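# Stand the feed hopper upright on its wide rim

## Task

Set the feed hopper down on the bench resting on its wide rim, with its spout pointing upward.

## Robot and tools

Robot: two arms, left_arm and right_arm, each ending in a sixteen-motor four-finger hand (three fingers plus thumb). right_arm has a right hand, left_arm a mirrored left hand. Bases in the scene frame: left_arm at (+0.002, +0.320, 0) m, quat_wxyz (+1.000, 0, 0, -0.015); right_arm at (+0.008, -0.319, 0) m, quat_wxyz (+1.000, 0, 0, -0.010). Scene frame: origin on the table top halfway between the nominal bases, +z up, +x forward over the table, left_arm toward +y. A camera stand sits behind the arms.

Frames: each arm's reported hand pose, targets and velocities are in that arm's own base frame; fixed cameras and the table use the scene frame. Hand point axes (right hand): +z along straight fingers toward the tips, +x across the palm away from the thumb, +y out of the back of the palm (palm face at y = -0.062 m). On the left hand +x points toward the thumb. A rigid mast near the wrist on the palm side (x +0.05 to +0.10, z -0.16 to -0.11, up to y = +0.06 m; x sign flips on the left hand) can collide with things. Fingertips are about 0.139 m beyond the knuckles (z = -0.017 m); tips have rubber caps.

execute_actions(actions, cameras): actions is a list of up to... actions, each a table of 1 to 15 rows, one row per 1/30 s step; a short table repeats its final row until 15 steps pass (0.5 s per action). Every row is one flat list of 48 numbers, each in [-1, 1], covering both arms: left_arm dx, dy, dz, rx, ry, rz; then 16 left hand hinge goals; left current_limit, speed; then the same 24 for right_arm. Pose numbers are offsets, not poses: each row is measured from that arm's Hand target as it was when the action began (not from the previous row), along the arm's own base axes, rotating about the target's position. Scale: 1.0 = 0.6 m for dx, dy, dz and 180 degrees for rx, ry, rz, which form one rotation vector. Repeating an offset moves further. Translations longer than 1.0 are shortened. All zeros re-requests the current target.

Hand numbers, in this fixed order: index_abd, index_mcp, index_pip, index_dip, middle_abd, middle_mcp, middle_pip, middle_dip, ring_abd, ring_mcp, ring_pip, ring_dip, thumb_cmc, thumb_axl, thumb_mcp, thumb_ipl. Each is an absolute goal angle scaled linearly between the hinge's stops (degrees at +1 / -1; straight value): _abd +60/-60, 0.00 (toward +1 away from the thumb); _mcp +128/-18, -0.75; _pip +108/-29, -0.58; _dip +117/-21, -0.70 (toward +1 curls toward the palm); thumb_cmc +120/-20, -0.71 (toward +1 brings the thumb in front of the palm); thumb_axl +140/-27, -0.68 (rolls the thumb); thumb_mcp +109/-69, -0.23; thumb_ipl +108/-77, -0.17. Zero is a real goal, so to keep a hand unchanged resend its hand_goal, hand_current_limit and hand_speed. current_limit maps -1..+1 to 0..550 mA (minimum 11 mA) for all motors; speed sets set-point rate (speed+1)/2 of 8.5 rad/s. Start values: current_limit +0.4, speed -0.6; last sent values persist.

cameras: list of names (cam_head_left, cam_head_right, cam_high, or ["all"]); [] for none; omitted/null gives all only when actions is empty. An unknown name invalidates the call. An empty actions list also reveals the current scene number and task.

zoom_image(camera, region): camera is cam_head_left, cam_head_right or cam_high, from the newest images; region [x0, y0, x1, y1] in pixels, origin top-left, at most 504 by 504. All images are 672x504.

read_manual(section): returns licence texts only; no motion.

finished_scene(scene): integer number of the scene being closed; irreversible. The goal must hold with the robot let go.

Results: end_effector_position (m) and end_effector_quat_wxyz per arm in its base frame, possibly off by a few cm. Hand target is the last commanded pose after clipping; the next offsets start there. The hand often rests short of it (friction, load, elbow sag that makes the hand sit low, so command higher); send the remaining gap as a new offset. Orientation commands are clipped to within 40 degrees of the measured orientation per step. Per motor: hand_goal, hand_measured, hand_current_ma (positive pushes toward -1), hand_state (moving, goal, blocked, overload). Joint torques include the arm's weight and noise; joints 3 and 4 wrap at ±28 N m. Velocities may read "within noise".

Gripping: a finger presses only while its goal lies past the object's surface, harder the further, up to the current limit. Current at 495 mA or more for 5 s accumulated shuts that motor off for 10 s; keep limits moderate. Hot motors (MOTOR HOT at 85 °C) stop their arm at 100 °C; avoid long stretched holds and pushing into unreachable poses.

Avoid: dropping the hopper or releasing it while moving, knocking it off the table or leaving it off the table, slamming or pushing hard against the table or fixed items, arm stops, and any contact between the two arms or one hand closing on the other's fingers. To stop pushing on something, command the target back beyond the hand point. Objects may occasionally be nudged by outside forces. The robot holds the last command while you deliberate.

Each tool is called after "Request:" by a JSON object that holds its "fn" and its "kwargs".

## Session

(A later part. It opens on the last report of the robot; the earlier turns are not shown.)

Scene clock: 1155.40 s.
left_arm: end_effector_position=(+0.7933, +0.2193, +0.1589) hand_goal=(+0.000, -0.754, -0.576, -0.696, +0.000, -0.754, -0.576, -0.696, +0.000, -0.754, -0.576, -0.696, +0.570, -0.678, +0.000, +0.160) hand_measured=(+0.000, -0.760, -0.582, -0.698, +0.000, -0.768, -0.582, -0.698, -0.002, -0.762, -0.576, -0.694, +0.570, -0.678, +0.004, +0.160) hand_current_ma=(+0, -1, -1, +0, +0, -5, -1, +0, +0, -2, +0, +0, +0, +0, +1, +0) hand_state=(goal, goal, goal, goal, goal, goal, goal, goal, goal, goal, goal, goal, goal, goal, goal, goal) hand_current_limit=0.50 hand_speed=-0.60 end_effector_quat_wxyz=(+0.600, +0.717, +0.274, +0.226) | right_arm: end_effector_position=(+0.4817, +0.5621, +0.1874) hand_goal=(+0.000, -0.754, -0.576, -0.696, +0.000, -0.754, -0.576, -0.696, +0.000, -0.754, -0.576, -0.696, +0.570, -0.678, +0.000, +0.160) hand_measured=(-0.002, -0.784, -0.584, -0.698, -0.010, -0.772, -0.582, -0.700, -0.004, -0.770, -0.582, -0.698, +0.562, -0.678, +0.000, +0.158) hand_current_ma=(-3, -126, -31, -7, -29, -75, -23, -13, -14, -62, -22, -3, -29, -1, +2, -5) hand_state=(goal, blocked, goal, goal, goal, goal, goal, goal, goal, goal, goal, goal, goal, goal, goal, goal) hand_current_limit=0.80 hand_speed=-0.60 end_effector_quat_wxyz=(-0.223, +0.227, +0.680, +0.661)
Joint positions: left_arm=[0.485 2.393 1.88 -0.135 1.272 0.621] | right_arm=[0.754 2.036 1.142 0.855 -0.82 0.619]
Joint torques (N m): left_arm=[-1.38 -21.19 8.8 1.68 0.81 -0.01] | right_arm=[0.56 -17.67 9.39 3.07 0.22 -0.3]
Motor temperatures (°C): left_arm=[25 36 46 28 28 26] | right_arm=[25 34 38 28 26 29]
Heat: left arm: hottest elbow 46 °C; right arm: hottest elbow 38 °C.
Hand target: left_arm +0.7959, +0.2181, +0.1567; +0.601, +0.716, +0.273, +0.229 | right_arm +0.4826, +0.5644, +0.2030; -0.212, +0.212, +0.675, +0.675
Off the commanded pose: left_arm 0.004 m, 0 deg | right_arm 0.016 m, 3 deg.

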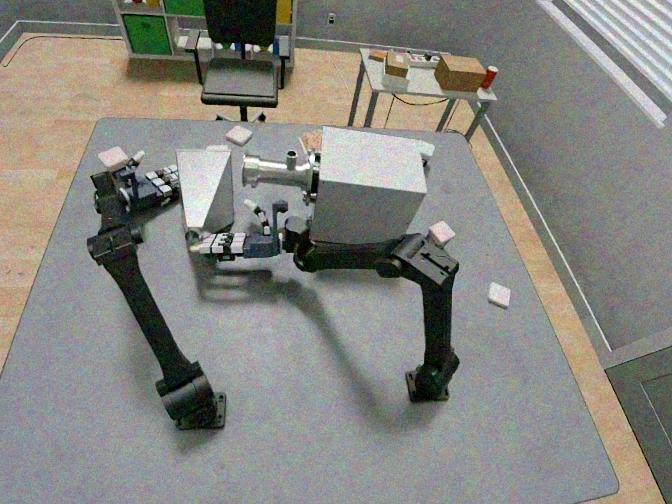

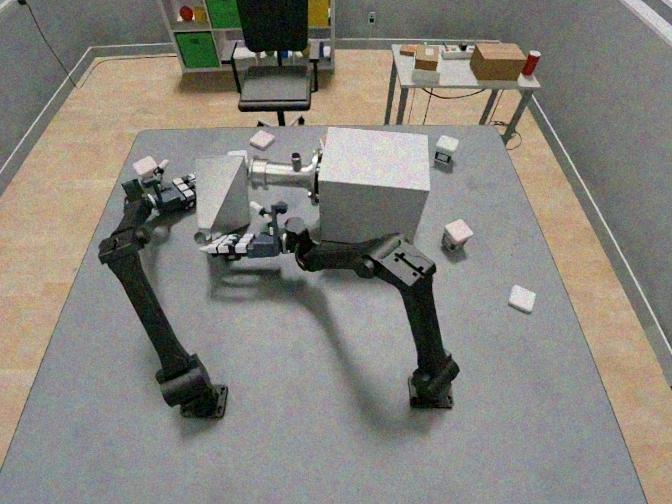

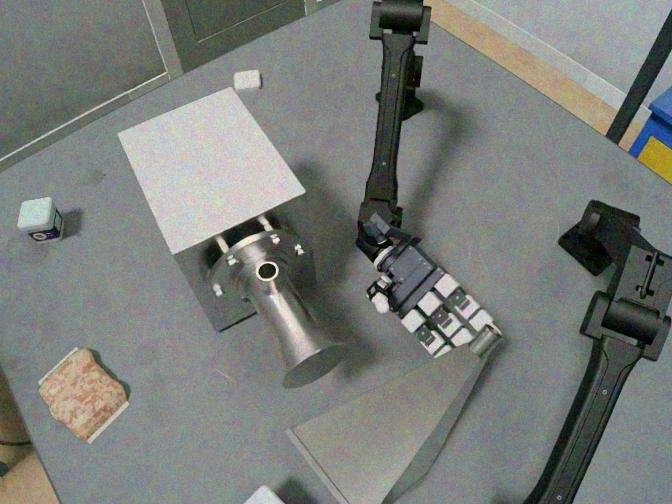

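Request:
{"fn": "execute_actions", "kwargs": {"actions": [[[0.05,-0.07,-0.005,0,0,0,0,-0.754,-0.576,-0.696,0,-0.754,-0.576,-0.696,0,-0.754,-0.576,-0.696,0.571,-0.678,0,0.16,0.5,-0.6,0,0.0,0,0,0,0,0,-0.754,-0.576,-0.696,0,-0.754,-0.576,-0.696,0,-0.754,-0.576,-0.696,0.571,-0.678,0,0.16,0.8,-0.6]],[[0.05,-0.07,0,0,0,0,0,-0.754,-0.576,-0.696,0,-0.754,-0.576,-0.696,0,-0.754,-0.576,-0.696,0.571,-0.678,0,0.16,0.5,-0.6,0,0.0,0,0,0,0,0,-0.754,-0.576,-0.696,0,-0.754,-0.576,-0.696,0,-0.754,-0.576,-0.696,0.571,-0.678,0,0.16,0.8,-0.6]]], "cameras": ["all"]}}

Request:
{"fn": "zoom_image", "kwargs": {"camera": "cam_head_right", "region": [120, 100, 300, 280]}}

Request:
{"fn": "zoom_image", "kwargs": {"camera": "cam_high", "region": [200, 354, 400, 504]}}

Scene clock: 1178.43 s.
left_arm: end_effector_position=(+0.8447, +0.1423, +0.1581) hand_goal=(+0.000, -0.754, -0.576, -0.696, +0.000, -0.754, -0.576, -0.696, +0.000, -0.754, -0.576, -0.696, +0.570, -0.678, +0.000, +0.160) hand_measured=(+0.000, -0.756, -0.582, -0.698, -0.004, -0.770, -0.582, -0.698, +0.006, -0.766, -0.578, -0.696, +0.570, -0.678, +0.004, +0.160) hand_current_ma=(+0, +0, -1, +0, +0, -7, -1, +0, +1, -5, +0, +0, +0, +0, +1, +0) hand_state=(goal, goal, goal, goal, goal, goal, goal, goal, goal, goal, goal, goal, goal, goal, goal, goal) hand_current_limit=0.50 hand_speed=-0.60 end_effector_quat_wxyz=(+0.598, +0.716, +0.279, +0.228) | right_arm: end_effector_position=(+0.4817, +0.5621, +0.1874) hand_goal=(+0.000, -0.754, -0.576, -0.696, +0.000, -0.754, -0.576, -0.696, +0.000, -0.754, -0.576, -0.696, +0.570, -0.678, +0.000, +0.160) hand_measured=(-0.002, -0.784, -0.584, -0.698, -0.010, -0.772, -0.582, -0.700, -0.004, -0.770, -0.582, -0.698, +0.562, -0.678, +0.000, +0.158) hand_current_ma=(-3, -126, -31, -7, -29, -75, -23, -13, -14, -62, -22, -3, -29, -1, +2, -5) hand_state=(goal, blocked, goal, goal, goal, goal, goal, goal, goal, goal, goal, goal, goal, goal, goal, goal) hand_current_limit=0.80 hand_speed=-0.60 end_effector_quat_wxyz=(-0.223, +0.227, +0.680, +0.661)
Joint positions: left_arm=[0.361 2.426 1.911 0.048 1.156 0.425] | right_arm=[0.754 2.036 1.142 0.855 -0.82 0.619]
Joint torques (N m): left_arm=[-1.9 -19.78 11.92 1.77 0.5 -0.09] | right_arm=[1.2 -17.44 9.48 3.17 0.24 -0.28]
Heat: left arm: hottest elbow 43 °C; right arm: hottest elbow 37 °C.
Hand target: left_arm +0.8560, +0.1340, +0.1538; +0.601, +0.716, +0.273, +0.229 | right_arm +0.4826, +0.5644, +0.2030; -0.212, +0.212, +0.675, +0.675
Off the commanded pose: left_arm 0.015 m, 1 deg | right_arm 0.016 m, 3 deg.

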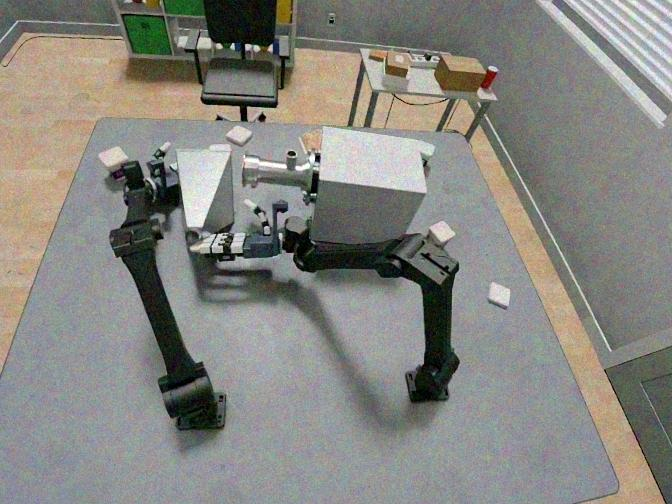

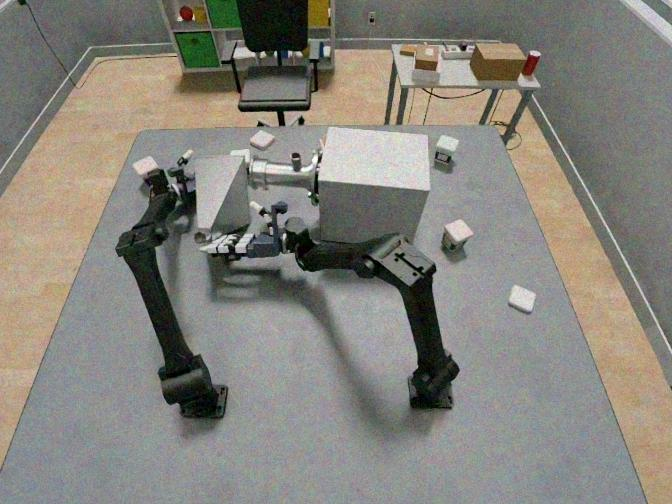

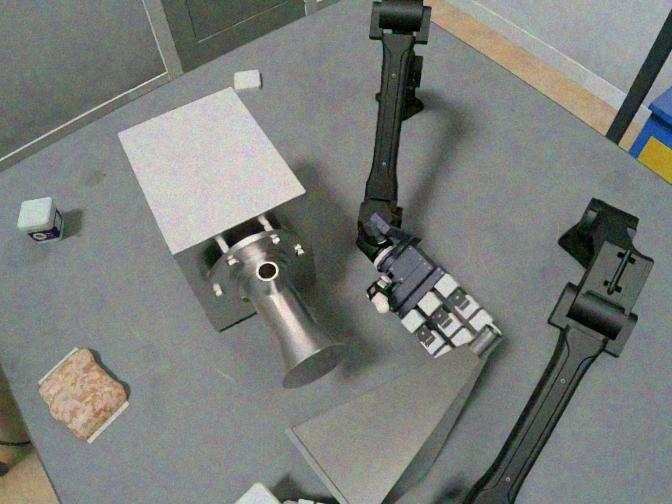

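Scaled by 2.800 from the camera's 672x504 image, which has a finer 960x720 frame.

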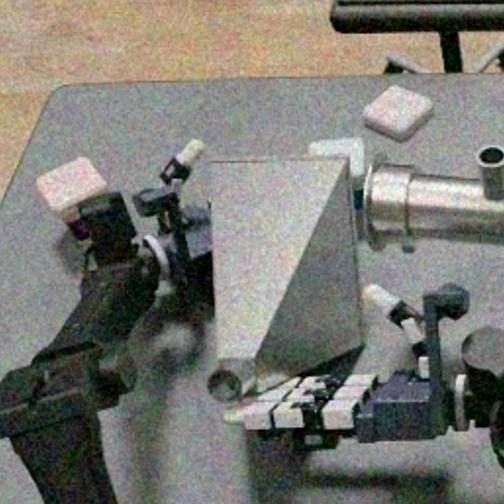

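Scaled by 2.520 from the camera's 672x504 image, which has a finer 960x720 frame.

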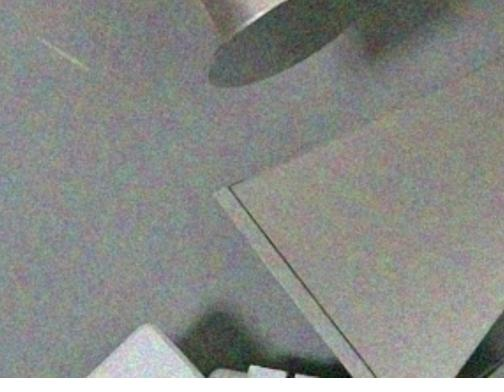

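Request:
{"fn": "execute_actions", "kwargs": {"actions": [[[0.06,-0.06,-0.005,0,0,0,0,-0.754,-0.576,-0.696,0,-0.754,-0.576,-0.696,0,-0.754,-0.576,-0.696,0.571,-0.678,0,0.16,0.5,-0.6,0,0.0,0,0,0,0,0,-0.754,-0.576,-0.696,0,-0.754,-0.576,-0.696,0,-0.754,-0.576,-0.696,0.571,-0.678,0,0.16,0.8,-0.6]],[[0.06,-0.06,0,0,0,0,0,-0.754,-0.576,-0.696,0,-0.754,-0.576,-0.696,0,-0.754,-0.576,-0.696,0.571,-0.678,0,0.16,0.5,-0.6,0,0.0,0,0,0,0,0,-0.754,-0.576,-0.696,0,-0.754,-0.576,-0.696,0,-0.754,-0.576,-0.696,0.571,-0.678,0,0.16,0.8,-0.6]]], "cameras": ["all"]}}

Request:
{"fn": "zoom_image", "kwargs": {"camera": "cam_high", "region": [200, 354, 400, 504]}}

Scene clock: 1188.40 s.
left_arm: end_effector_position=(+0.9152, +0.0842, +0.1613) hand_goal=(+0.000, -0.754, -0.576, -0.696, +0.000, -0.754, -0.576, -0.696, +0.000, -0.754, -0.576, -0.696, +0.570, -0.678, +0.000, +0.160) hand_measured=(+0.000, -0.756, -0.582, -0.698, -0.008, -0.770, -0.582, -0.698, +0.012, -0.768, -0.580, -0.696, +0.570, -0.678, +0.004, +0.160) hand_current_ma=(+0, +0, -1, +0, -1, -7, -1, +0, +2, -6, +0, +0, +0, +0, +1, +0) hand_state=(goal, goal, goal, goal, goal, goal, goal, goal, goal, goal, goal, goal, goal, goal, goal, goal) hand_current_limit=0.50 hand_speed=-0.60 end_effector_quat_wxyz=(+0.597, +0.713, +0.277, +0.242) | right_arm: end_effector_position=(+0.4817, +0.5621, +0.1874) hand_goal=(+0.000, -0.754, -0.576, -0.696, +0.000, -0.754, -0.576, -0.696, +0.000, -0.754, -0.576, -0.696, +0.570, -0.678, +0.000, +0.160) hand_measured=(-0.002, -0.784, -0.586, -0.698, -0.010, -0.772, -0.582, -0.700, -0.004, -0.770, -0.582, -0.698, +0.562, -0.678, +0.000, +0.158) hand_current_ma=(-3, -126, -37, -10, -29, -75, -23, -13, -14, -62, -22, -3, -29, -1, +2, -5) hand_state=(goal, blocked, goal, goal, goal, goal, goal, goal, goal, goal, goal, goal, goal, goal, goal, goal) hand_current_limit=0.80 hand_speed=-0.60 end_effector_quat_wxyz=(-0.223, +0.227, +0.680, +0.661)
Joint positions: left_arm=[0.259 2.568 2.173 0.049 1.049 0.318] | right_arm=[0.754 2.036 1.142 0.855 -0.82 0.619]
Joint torques (N m): left_arm=[-2.96 -21.3 12.59 0.96 0.36 -0.04] | right_arm=[0.67 -17.9 9.51 3.08 0.2 -0.28]
Heat: left arm: hottest elbow 45 °C; right arm: hottest elbow 37 °C.
Hand target: left_arm +0.9280, +0.0622, +0.1506; +0.601, +0.715, +0.273, +0.229 | right_arm +0.4826, +0.5644, +0.2030; -0.212, +0.212, +0.675, +0.675
Off the commanded pose: left_arm 0.028 m, 2 deg | right_arm 0.016 m, 3 deg.

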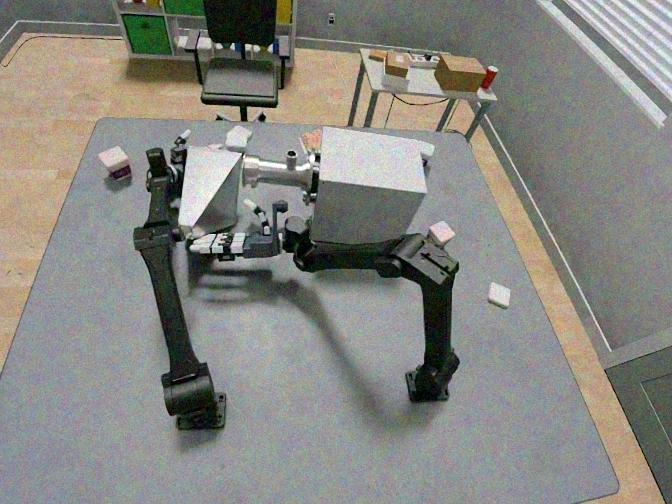

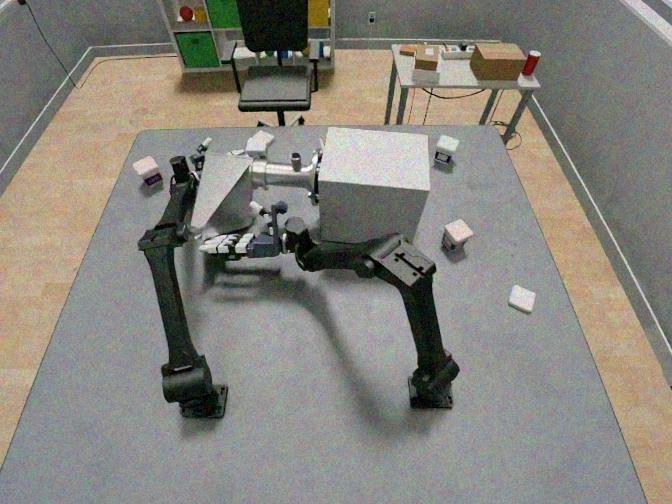

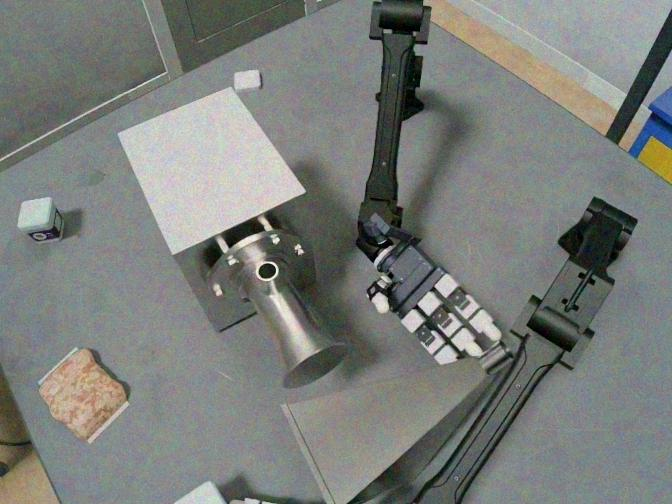

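Scaled by 2.520 from the camera's 672x504 image, which has a finer 960x720 frame.

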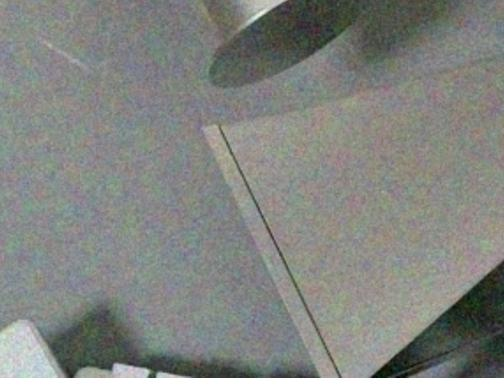

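Request:
{"fn": "execute_actions", "kwargs": {"actions": [[[-0.06,0.07,0.02,0,0,0,0,-0.754,-0.576,-0.696,0,-0.754,-0.576,-0.696,0,-0.754,-0.576,-0.696,0.571,-0.678,0,0.16,0.5,-0.6,0,0.0,0,0,0,0,0,-0.754,-0.576,-0.696,0,-0.754,-0.576,-0.696,0,-0.754,-0.576,-0.696,0.571,-0.678,0,0.16,0.8,-0.6]],[[-0.05,0.08,0.02,0,0,0,0,-0.754,-0.576,-0.696,0,-0.754,-0.576,-0.696,0,-0.754,-0.576,-0.696,0.571,-0.678,0,0.16,0.5,-0.6,0,0.0,0,0,0,0,0,-0.754,-0.576,-0.696,0,-0.754,-0.576,-0.696,0,-0.754,-0.576,-0.696,0.571,-0.678,0,0.16,0.8,-0.6]],[[-0.05,0.08,0.04,0,0,0,0,-0.754,-0.576,-0.696,0,-0.754,-0.576,-0.696,0,-0.754,-0.576,-0.696,0.571,-0.678,0,0.16,0.5,-0.6,0,0.0,0,0,0,0,0,-0.754,-0.576,-0.696,0,-0.754,-0.576,-0.696,0,-0.754,-0.576,-0.696,0.571,-0.678,0,0.16,0.8,-0.6]]], "cameras": ["all"]}}

Request:
{"fn": "zoom_image", "kwargs": {"camera": "cam_high", "region": [254, 254, 504, 504]}}

Request:
{"fn": "zoom_image", "kwargs": {"camera": "cam_head_right", "region": [120, 100, 300, 280]}}

Scene clock: 1205.47 s.
left_arm: end_effector_position=(+0.8333, +0.2024, +0.1856) hand_goal=(+0.000, -0.754, -0.576, -0.696, +0.000, -0.754, -0.576, -0.696, +0.000, -0.754, -0.576, -0.696, +0.570, -0.678, +0.000, +0.160) hand_measured=(+0.000, -0.760, -0.582, -0.698, -0.004, -0.768, -0.582, -0.698, +0.002, -0.770, -0.580, -0.696, +0.570, -0.678, +0.004, +0.160) hand_current_ma=(+0, -1, -1, +0, +0, -6, -1, +0, +0, -6, +0, +0, +0, +0, +1, +0) hand_state=(goal, goal, goal, goal, goal, goal, goal, goal, goal, goal, goal, goal, goal, goal, goal, goal) hand_current_limit=0.50 hand_speed=-0.60 end_effector_quat_wxyz=(+0.602, +0.713, +0.281, +0.224) | right_arm: end_effector_position=(+0.4815, +0.5623, +0.1874) hand_goal=(+0.000, -0.754, -0.576, -0.696, +0.000, -0.754, -0.576, -0.696, +0.000, -0.754, -0.576, -0.696, +0.570, -0.678, +0.000, +0.160) hand_measured=(-0.002, -0.794, -0.592, -0.702, -0.010, -0.772, -0.582, -0.700, -0.004, -0.770, -0.582, -0.698, +0.562, -0.678, +0.000, +0.158) hand_current_ma=(-7, -178, -58, -19, -29, -75, -23, -13, -14, -62, -22, -3, -29, -1, +2, -5) hand_state=(goal, blocked, goal, goal, goal, goal, goal, goal, goal, goal, goal, goal, goal, goal, goal, goal) hand_current_limit=0.80 hand_speed=-0.60 end_effector_quat_wxyz=(-0.223, +0.227, +0.680, +0.661)
Joint positions: left_arm=[0.44 2.425 2.004 -0.134 1.232 0.51] | right_arm=[0.754 2.036 1.142 0.855 -0.82 0.619]
Joint torques (N m): left_arm=[-1.26 -23.82 8.84 0.81 0.87 0.17] | right_arm=[0.91 -17.73 9.44 3.21 0.21 -0.32]
Heat: left arm: hottest elbow 46 °C; right arm: hottest elbow 37 °C.
Hand target: left_arm +0.8320, +0.2001, +0.1986; +0.601, +0.716, +0.273, +0.229 | right_arm +0.4827, +0.5643, +0.2030; -0.212, +0.212, +0.674, +0.675
Off the commanded pose: left_arm 0.013 m, 1 deg | right_arm 0.016 m, 3 deg.

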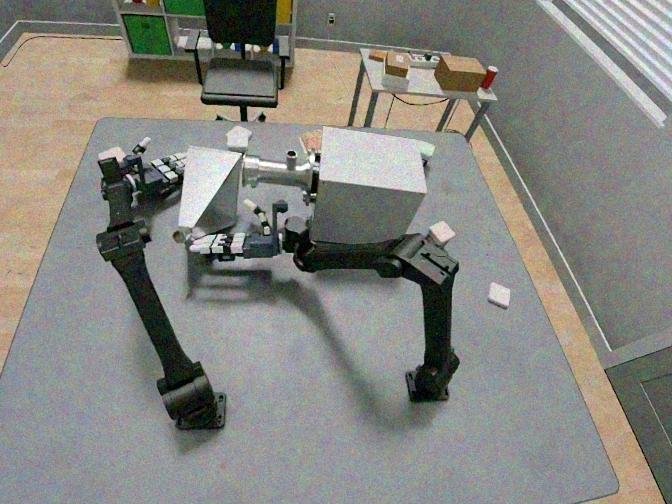

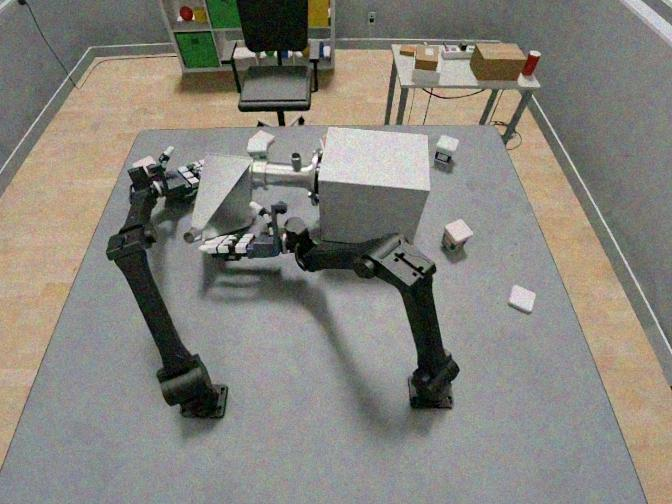

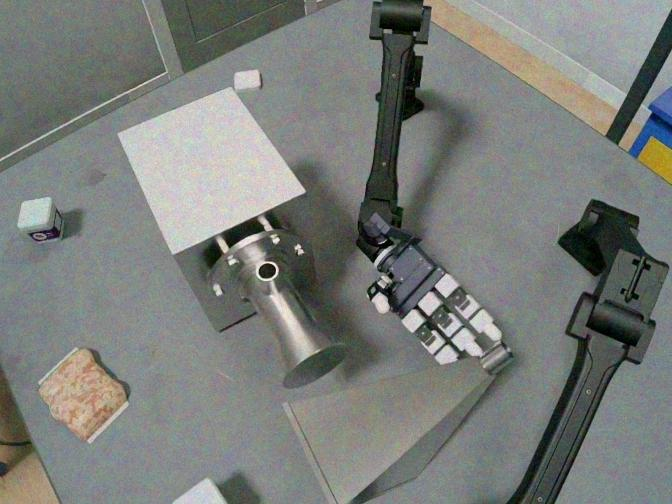

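Scaled by 2.016 from the camera's 672x504 image, which has a finer 960x720 frame.

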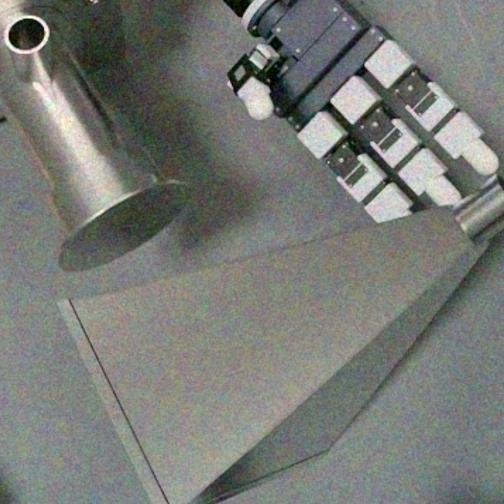

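Scaled by 2.800 from the camera's 672x504 image, which has a finer 960x720 frame.

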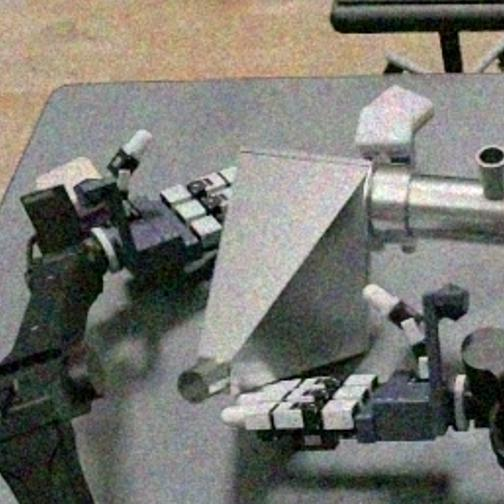

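Request:
{"fn": "execute_actions", "kwargs": {"actions": [[[-0.1,0.1,0.1,0,0,0,0,-0.754,-0.576,-0.696,0,-0.754,-0.576,-0.696,0,-0.754,-0.576,-0.696,0.571,-0.678,0,0.16,0.5,-0.6,0,0.0,0,0,0,0,0,-0.754,-0.576,-0.696,0,-0.754,-0.576,-0.696,0,-0.754,-0.576,-0.696,0.571,-0.678,0,0.16,0.8,-0.6]],[[-0.12,0,0.2,0,0,0,0,-0.754,-0.576,-0.696,0,-0.754,-0.576,-0.696,0,-0.754,-0.576,-0.696,0.571,-0.678,0,0.16,0.5,-0.6,0,0.0,0,0,0,0,0,-0.754,-0.576,-0.696,0,-0.754,-0.576,-0.696,0,-0.754,-0.576,-0.696,0.571,-0.678,0,0.16,0.8,-0.6]],[[-0.133,-0.033,0.167,0,0,0,0,-1,-1,-1,0,-1,-1,-1,0,-1,-1,-1,0.571,-0.678,0,0.16,0.5,-0.6,0,0.0,0,0,0,0,0,-0.754,-0.576,-0.696,0,-0.754,-0.576,-0.696,0,-0.754,-0.576,-0.696,0.571,-0.678,0,0.16,0.8,-0.6]],[[-0.1,-0.15,0.1,0.0168,0.0296,0.1037,0,-1,-1,-1,0,-1,-1,-1,0,-1,-1,-1,0.571,-0.678,0,0.16,0.5,-0.6,0,0.0,0,0,0,0,0,-0.754,-0.576,-0.696,0,-0.754,-0.576,-0.696,0,-0.754,-0.576,-0.696,0.571,-0.678,0,0.16,0.8,-0.6]],[[-0.06,-0.172,-0.017,0.0168,0.0296,0.1037,0,-1,-1,-1,0,-1,-1,-1,0,-1,-1,-1,0.571,-0.678,0,0.16,0.5,-0.6,0,0.0,0,0,0,0,0,-0.754,-0.576,-0.696,0,-0.754,-0.576,-0.696,0,-0.754,-0.576,-0.696,0.571,-0.678,0,0.16,0.8,-0.6]]], "cameras": ["all"]}}

Request:
{"fn": "zoom_image", "kwargs": {"camera": "cam_high", "region": [304, 204, 604, 504]}}

Request:
{"fn": "zoom_image", "kwargs": {"camera": "cam_head_right", "region": [120, 100, 300, 280]}}

Scene clock: 1292.87 s.
left_arm: end_effector_position=(+0.5205, +0.0518, +0.5222) hand_goal=(+0.000, -1.000, -1.000, -1.000, +0.000, -1.000, -1.000, -1.000, +0.000, -1.000, -1.000, -1.000, +0.570, -0.678, +0.000, +0.160) hand_measured=(+0.000, -1.000, -0.998, -0.998, -0.002, -1.000, -0.998, -0.998, +0.000, -1.000, -0.998, -0.998, +0.570, -0.678, +0.004, +0.160) hand_current_ma=(+0, +0, +0, +0, +0, +0, +0, +0, +0, +0, +0, +0, +0, +0, +1, +0) hand_state=(goal, goal, goal, goal, goal, goal, goal, goal, goal, goal, goal, goal, goal, goal, goal, goal) hand_current_limit=0.50 hand_speed=-0.60 end_effector_quat_wxyz=(+0.425, +0.645, +0.531, +0.348) | right_arm: end_effector_position=(+0.4815, +0.5623, +0.1874) hand_goal=(+0.000, -0.754, -0.576, -0.696, +0.000, -0.754, -0.576, -0.696, +0.000, -0.754, -0.576, -0.696, +0.570, -0.678, +0.000, +0.160) hand_measured=(-0.002, -0.794, -0.592, -0.702, -0.010, -0.772, -0.582, -0.700, -0.004, -0.770, -0.582, -0.698, +0.562, -0.678, +0.000, +0.158) hand_current_ma=(-7, -178, -58, -19, -29, -75, -23, -13, -14, -62, -22, -3, -29, -1, +2, -5) hand_state=(goal, blocked, goal, goal, goal, goal, goal, goal, goal, goal, goal, goal, goal, goal, goal, goal) hand_current_limit=0.80 hand_speed=-0.60 end_effector_quat_wxyz=(-0.223, +0.227, +0.680, +0.661)
Joint positions: left_arm=[0.203 1.038 1.179 -0.579 0.363 0.163] | right_arm=[0.754 2.036 1.142 0.855 -0.82 0.619]
Joint torques (N m): left_arm=[-1.67 -5.71 10.62 2.51 0.14 0.01] | right_arm=[0.79 -17.61 9.55 3.11 0.2 -0.28]
Motor temperatures (°C): left_arm=[25 40 41 28 28 26] | right_arm=[25 34 37 29 26 29]
Heat: left arm: hottest elbow 41 °C; right arm: hottest elbow 37 °C.
Hand target: left_arm +0.5241, +0.0471, +0.5287; +0.431, +0.639, +0.529, +0.356 | right_arm +0.4827, +0.5643, +0.2030; -0.212, +0.212, +0.674, +0.675
Off the commanded pose: left_arm 0.009 m, 1 deg | right_arm 0.016 m, 3 deg.

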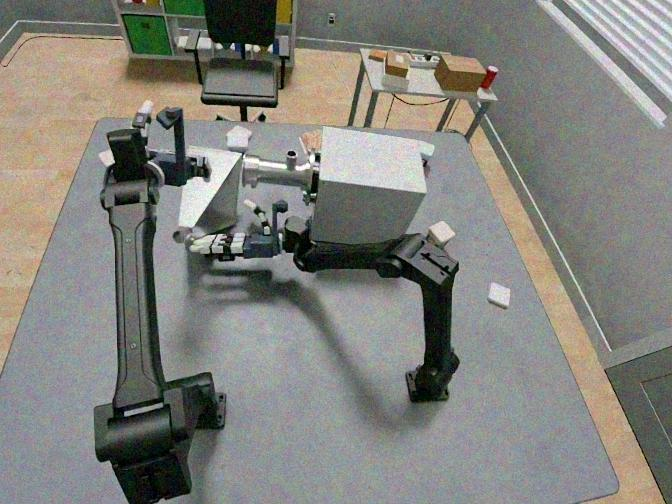

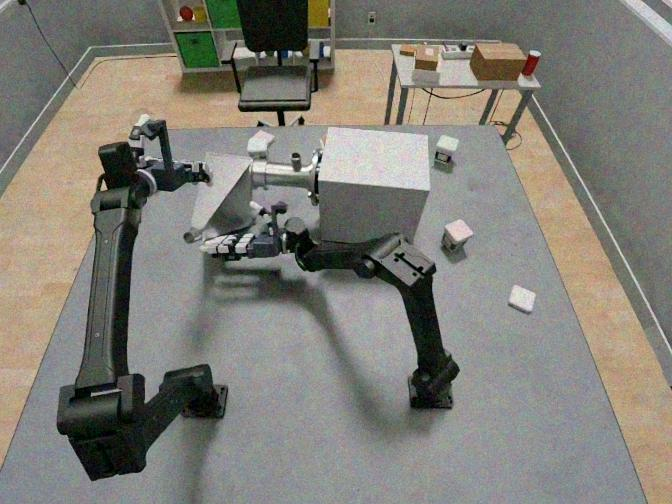

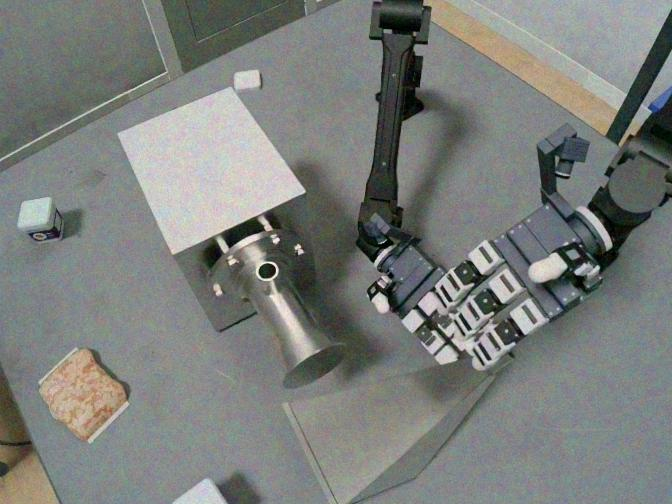

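Scaled by 1.680 from the camera's 672x504 image, which has a finer 960x720 frame.

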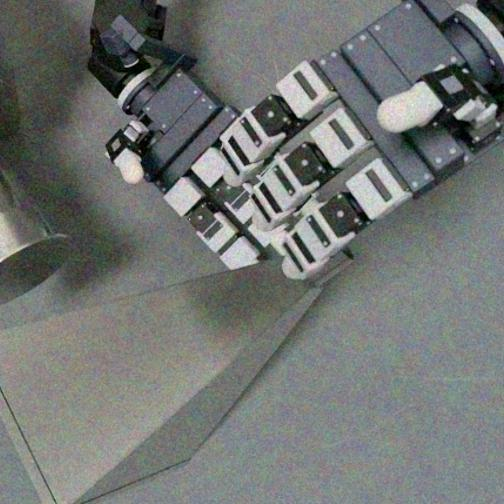

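Scaled by 2.800 from the camera's 672x504 image, which has a finer 960x720 frame.

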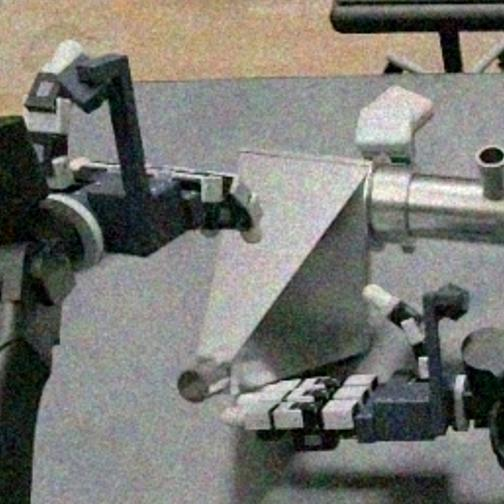

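Request:
{"fn": "execute_actions", "kwargs": {"actions": [[[0.017,-0.003,-0.1,0,0,0,0,-1,-1,-1,0,-1,-1,-1,0,-1,-1,-1,0.571,-0.678,0,0.16,0.79,-0.6,0,0.0,0,0,0,0,0,-0.754,-0.576,-0.696,0,-0.754,-0.576,-0.696,0,-0.754,-0.576,-0.696,0.571,-0.678,0,0.16,0.8,-0.6]],[[0,0,-0.056,0,0,0,0,-1,-1,-1,0,-1,-1,-1,0,-1,-1,-1,0.571,-0.678,0,0.16,0.79,-0.6,0,0.0,0,0,0,0,0,-0.754,-0.576,-0.696,0,-0.754,-0.576,-0.696,0,-0.754,-0.576,-0.696,0.571,-0.678,0,0.16,0.8,-0.6]],[[0,0,0,0,0,0,0,-1,-1,-1,0,-1,-1,-1,0,-1,-1,-1,0.571,-0.678,0,0.16,0.79,-0.6,-0.02,0.05,0,0,0,-0.067,0,-0.754,-0.576,-0.696,0,-0.754,-0.576,-0.696,0,-0.754,-0.576,-0.696,0.571,-0.678,0,0.16,0.8,-0.6]]], "cameras": ["all"]}}

Request:
{"fn": "zoom_image", "kwargs": {"camera": "cam_high", "region": [304, 204, 604, 504]}}

Request:
{"fn": "zoom_image", "kwargs": {"camera": "cam_head_right", "region": [150, 120, 300, 270]}}

Scene clock: 1341.57 s.
left_arm: end_effector_position=(+0.5315, +0.0496, +0.4260) hand_goal=(+0.000, -1.000, -1.000, -1.000, +0.000, -1.000, -1.000, -1.000, +0.000, -1.000, -1.000, -1.000, +0.570, -0.678, +0.000, +0.160) hand_measured=(+0.000, -1.000, -0.998, -0.998, -0.002, -1.000, -0.998, -0.998, +0.000, -1.000, -0.998, -0.998, +0.570, -0.678, +0.004, +0.160) hand_current_ma=(+0, +0, +0, +0, +0, +0, +0, +0, +0, +0, +0, +0, +0, +0, +1, +0) hand_state=(goal, goal, goal, goal, goal, goal, goal, goal, goal, goal, goal, goal, goal, goal, goal, goal) hand_current_limit=0.79 hand_speed=-0.60 end_effector_quat_wxyz=(+0.422, +0.642, +0.535, +0.350) | right_arm: end_effector_position=(+0.4617, +0.5922, +0.1827) hand_goal=(+0.000, -0.754, -0.576, -0.696, +0.000, -0.754, -0.576, -0.696, +0.000, -0.754, -0.576, -0.696, +0.570, -0.678, +0.000, +0.160) hand_measured=(+0.000, -0.774, -0.582, -0.700, +0.000, -0.770, -0.582, -0.700, -0.004, -0.768, -0.582, -0.698, +0.562, -0.678, +0.000, +0.158) hand_current_ma=(+0, -89, -23, -11, +0, -68, -21, -13, -12, -61, -21, -3, -29, -1, +2, -5) hand_state=(goal, blocked, goal, goal, goal, goal, goal, goal, goal, goal, goal, goal, goal, goal, goal, goal) hand_current_limit=0.80 hand_speed=-0.60 end_effector_quat_wxyz=(-0.151, +0.294, +0.659, +0.676)
Joint positions: left_arm=[0.184 1.062 0.942 -0.315 0.337 0.15] | right_arm=[0.88 2.036 1.134 0.858 -0.492 0.618]
Joint torques (N m): left_arm=[-1.61 -5.89 10.82 2.54 0.12 -0.02] | right_arm=[0.26 -17.49 10.8 3.02 0.22 -0.27]
Motor temperatures (°C): left_arm=[25 34 41 28 27 26] | right_arm=[25 34 37 29 26 29]
Heat: left arm: hottest elbow 41 °C; right arm: hottest elbow 37 °C.
Hand target: left_arm +0.5344, +0.0454, +0.4349; +0.431, +0.639, +0.529, +0.356 | right_arm +0.4708, +0.5943, +0.2030; -0.140, +0.282, +0.649, +0.693
Off the commanded pose: left_arm 0.010 m, 1 deg | right_arm 0.022 m, 3 deg.

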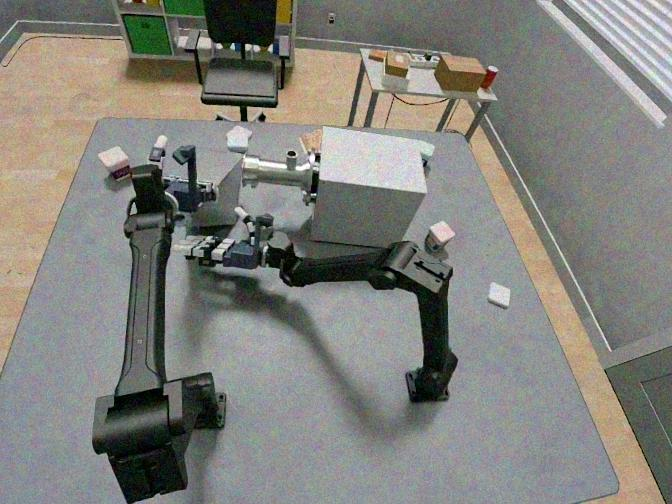

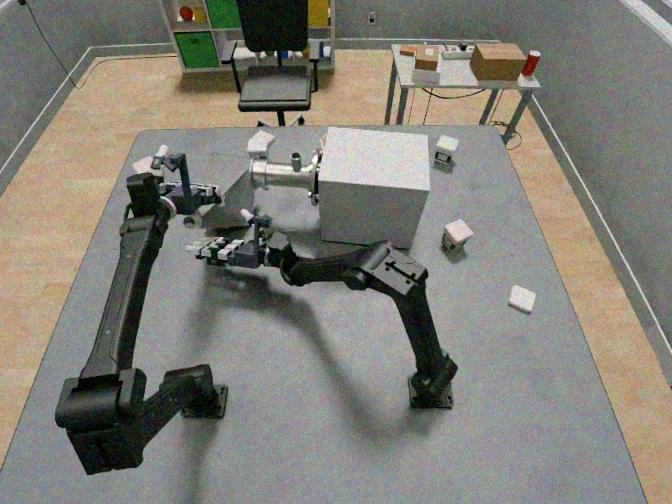

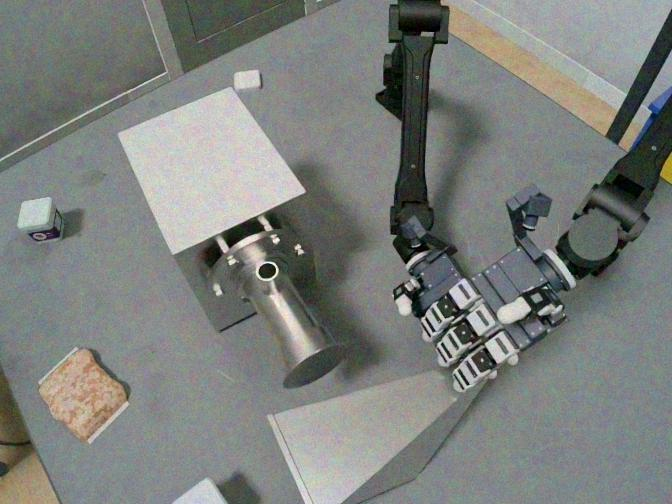

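Scaled by 1.680 from the camera's 672x504 image, which has a finer 960x720 frame.

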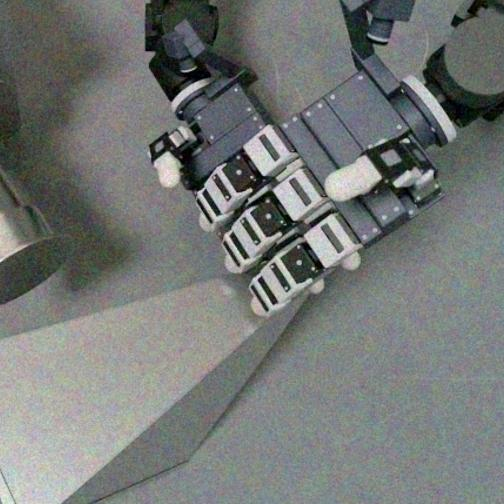

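Scaled by 3.360 from the camera's 672x504 image, which has a finer 960x720 frame.

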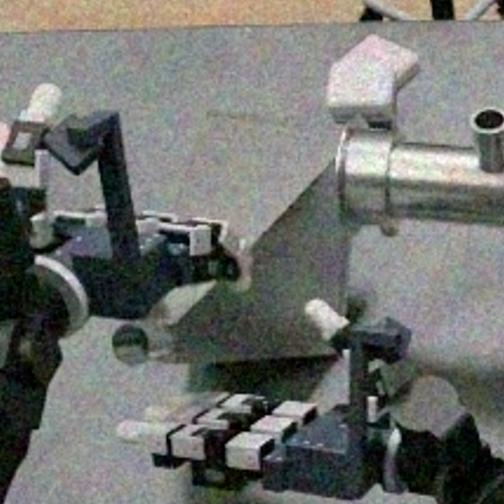

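Request:
{"fn": "execute_actions", "kwargs": {"actions": []}}

Scene clock: 1374.57 s.
left_arm: end_effector_position=(+0.5315, +0.0496, +0.4260) hand_goal=(+0.000, -1.000, -1.000, -1.000, +0.000, -1.000, -1.000, -1.000, +0.000, -1.000, -1.000, -1.000, +0.570, -0.678, +0.000, +0.160) hand_measured=(+0.000, -1.000, -0.998, -0.998, -0.002, -1.000, -0.998, -0.998, +0.000, -1.000, -0.998, -0.998, +0.570, -0.678, +0.004, +0.160) hand_current_ma=(+0, +0, +0, +0, +0, +0, +0, +0, +0, +0, +0, +0, +0, +0, +1, +0) hand_state=(goal, goal, goal, goal, goal, goal, goal, goal, goal, goal, goal, goal, goal, goal, goal, goal) hand_current_limit=0.79 hand_speed=-0.60 end_effector_quat_wxyz=(+0.422, +0.642, +0.535, +0.350) | right_arm: end_effector_position=(+0.4604, +0.5935, +0.1771) hand_goal=(+0.000, -0.754, -0.576, -0.696, +0.000, -0.754, -0.576, -0.696, +0.000, -0.754, -0.576, -0.696, +0.570, -0.678, +0.000, +0.160) hand_measured=(+0.000, -0.792, -0.588, -0.700, -0.002, -0.784, -0.590, -0.702, -0.004, -0.768, -0.582, -0.698, +0.562, -0.678, +0.000, +0.158) hand_current_ma=(-2, -168, -44, -11, -8, -130, -50, -21, -12, -55, -20, -3, -29, -1, +2, -5) hand_state=(goal, blocked, goal, goal, goal, blocked, goal, goal, goal, goal, goal, goal, goal, goal, goal, goal) hand_current_limit=0.80 hand_speed=-0.60 end_effector_quat_wxyz=(-0.154, +0.294, +0.661, +0.673)
Joint positions: left_arm=[0.184 1.062 0.942 -0.315 0.337 0.15] | right_arm=[0.881 2.044 1.134 0.857 -0.495 0.618]
Joint velocities: within noise
Joint torques (N m): left_arm=[-1.61 -5.95 10.82 2.54 0.12 -0.02] | right_arm=[-0.03 -17.96 10.96 3.08 0.33 -0.26]
Motor temperatures (°C): left_arm=[25 32 42 28 27 26] | right_arm=[25 35 38 29 26 29]
Heat: left arm: hottest elbow 42 °C; right arm: hottest elbow 38 °C.
Hand target: left_arm +0.5344, +0.0454, +0.4349; +0.431, +0.639, +0.529, +0.356 | right_arm +0.4707, +0.5943, +0.2032; -0.140, +0.281, +0.648, +0.693
Off the commanded pose: left_arm 0.010 m, 1 deg | right_arm 0.028 m, 3 deg.

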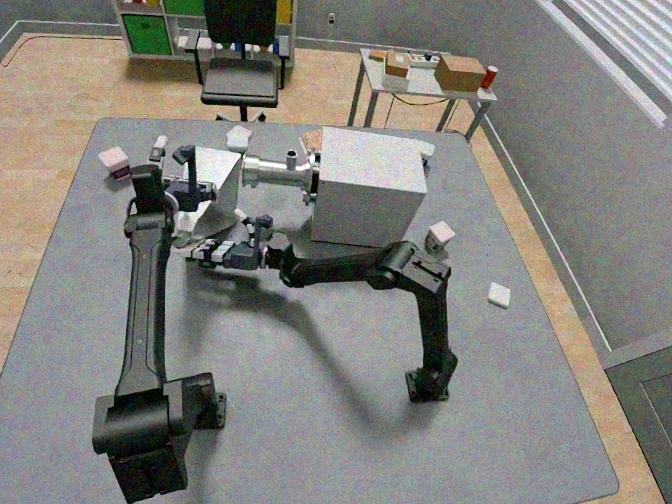

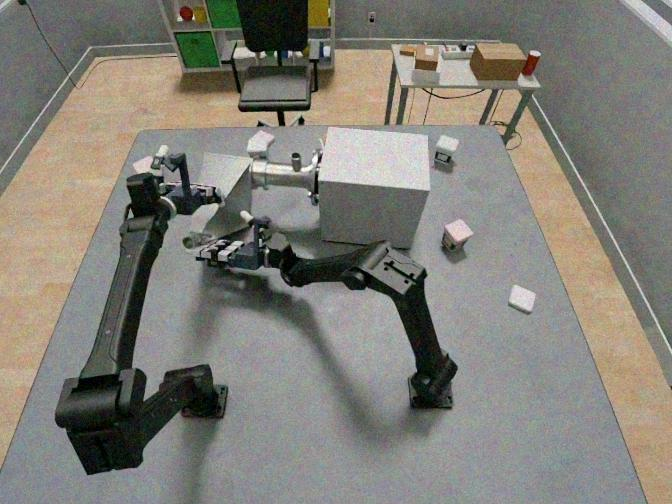

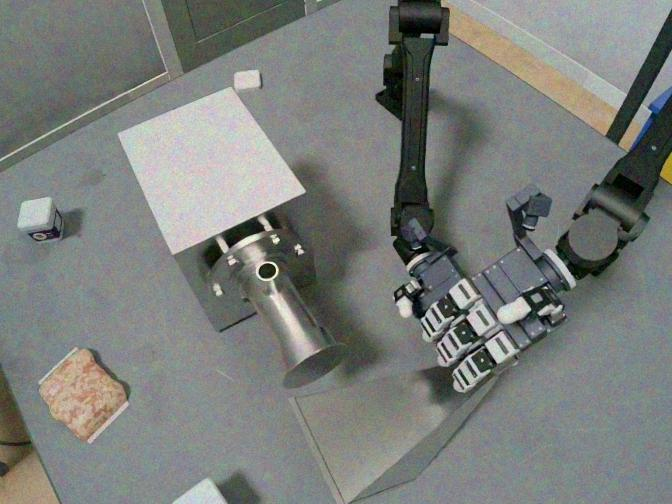

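Request:
{"fn": "zoom_image", "kwargs": {"camera": "cam_head_left", "region": [110, 120, 330, 290]}}

Request:
{"fn": "zoom_image", "kwargs": {"camera": "cam_head_right", "region": [110, 120, 330, 290]}}

Request:
{"fn": "zoom_image", "kwargs": {"camera": "cam_high", "region": [200, 200, 620, 504]}}

Scaled by 2.291 from the camera's 672x504 image, which has a finer 960x720 frame.

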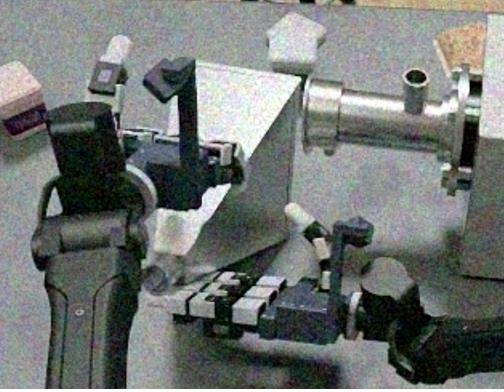

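Scaled by 2.291 from the camera's 672x504 image, which has a finer 960x720 frame.

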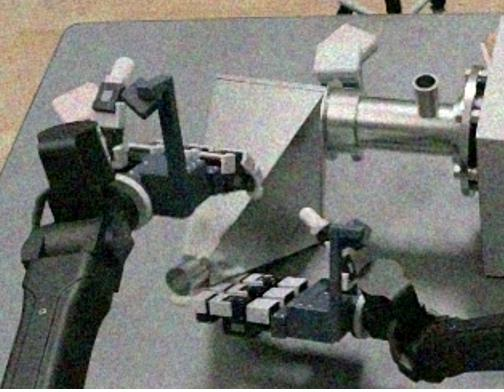

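Scaled by 1.200 from the camera's 672x504 image, which has a finer 960x720 frame.

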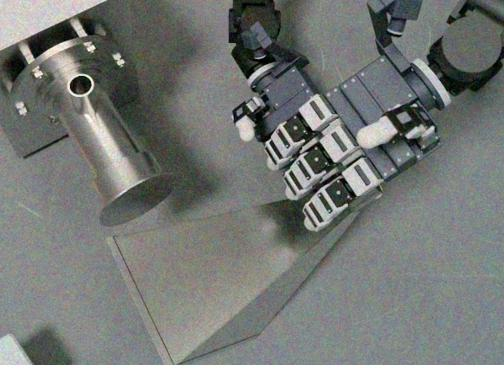

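Request:
{"fn": "execute_actions", "kwargs": {"actions": [[[0.015,-0.003,0,0,0,0,0,-1,-1,-1,0,-1,-1,-1,0,-1,-1,-1,0.57,-0.678,0,0.16,0.79,-0.6,0.025,0,0.03,0,0.03,0,0,-0.754,-0.576,-0.696,0,-0.754,-0.576,-0.696,0,-0.754,-0.576,-0.696,0.57,-0.678,0,0.16,0.8,-0.6]],[[0,0,0,0,0,0,0,-1,-1,-1,0,-1,-1,-1,0,-1,-1,-1,0.57,-0.678,0,0.16,0.79,-0.6,0.025,0,0.035,0,0.03,0,0,-0.754,-0.576,-0.696,0,-0.754,-0.576,-0.696,0,-0.754,-0.576,-0.696,0.57,-0.678,0,0.16,0.8,-0.6]]], "cameras": ["cam_high","cam_head_left"]}}

Request:
{"fn": "zoom_image", "kwargs": {"camera": "cam_high", "region": [200, 200, 620, 504]}}

Scene clock: 1420.53 s.
left_arm: end_effector_position=(+0.5375, +0.0479, +0.4187) hand_goal=(+0.000, -1.000, -1.000, -1.000, +0.000, -1.000, -1.000, -1.000, +0.000, -1.000, -1.000, -1.000, +0.570, -0.678, +0.000, +0.160) hand_measured=(+0.000, -1.000, -0.998, -0.998, -0.002, -1.000, -0.998, -0.998, +0.000, -1.000, -0.998, -0.998, +0.570, -0.678, +0.004, +0.160) hand_current_ma=(+0, +0, +0, +0, +0, +0, +0, +0, +0, +0, +0, +0, +0, +0, +1, +0) hand_state=(goal, goal, goal, goal, goal, goal, goal, goal, goal, goal, goal, goal, goal, goal, goal, goal) hand_current_limit=0.79 hand_speed=-0.60 end_effector_quat_wxyz=(+0.420, +0.644, +0.538, +0.346) | right_arm: end_effector_position=(+0.4864, +0.5871, +0.1925) hand_goal=(+0.000, -0.754, -0.576, -0.696, +0.000, -0.754, -0.576, -0.696, +0.000, -0.754, -0.576, -0.696, +0.570, -0.678, +0.000, +0.160) hand_measured=(-0.004, -0.772, -0.582, -0.700, -0.008, -0.778, -0.586, -0.700, -0.004, -0.770, -0.582, -0.700, +0.562, -0.678, +0.000, +0.158) hand_current_ma=(-12, -75, -20, -10, -22, -100, -36, -17, -15, -66, -23, -12, -29, -1, +2, -5) hand_state=(goal, goal, goal, goal, goal, blocked, goal, goal, goal, goal, goal, goal, goal, goal, goal, goal) hand_current_limit=0.80 hand_speed=-0.60 end_effector_quat_wxyz=(-0.207, +0.364, +0.650, +0.635)
Joint positions: left_arm=[0.176 1.081 0.942 -0.306 0.328 0.146] | right_arm=[0.852 1.965 1.166 0.674 -0.521 0.763]
Joint torques (N m): left_arm=[-1.67 -5.77 12.08 2.54 0.13 -0.02] | right_arm=[-0.09 -19.49 13.78 2.25 0.04 -0.1]
Heat: left arm: hottest elbow 42 °C; right arm: hottest elbow 39 °C.
Hand target: left_arm +0.5433, +0.0436, +0.4351; +0.431, +0.639, +0.529, +0.356 | right_arm +0.5006, +0.5945, +0.2422; -0.201, +0.345, +0.632, +0.664
Off the commanded pose: left_arm 0.018 m, 2 deg | right_arm 0.052 m, 4 deg.
Images, in order (width x height): cam_head_left 672x504, cam_high 672x504.

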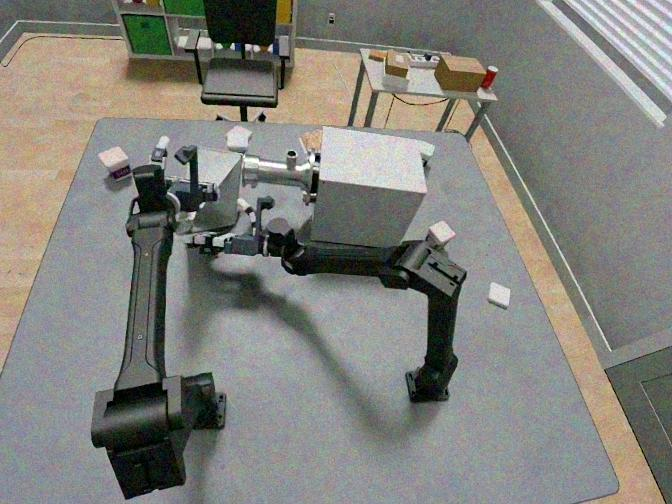

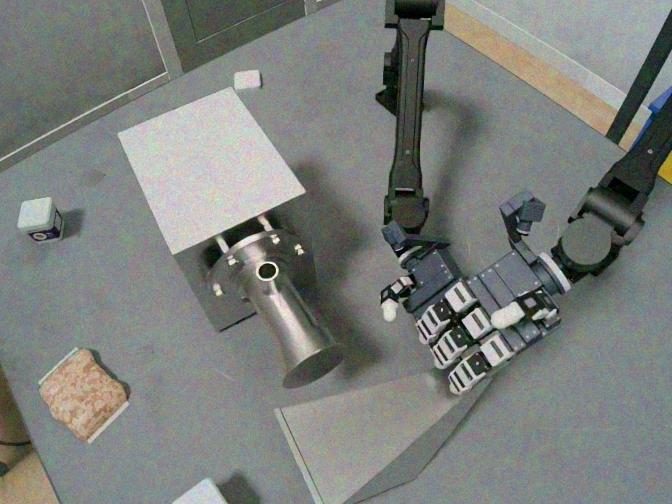

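Scaled by 1.200 from the camera's 672x504 image, which has a finer 960x720 frame.

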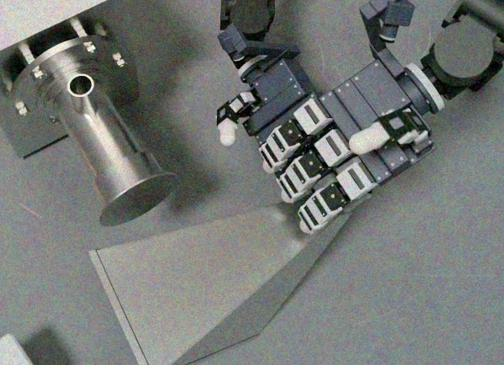

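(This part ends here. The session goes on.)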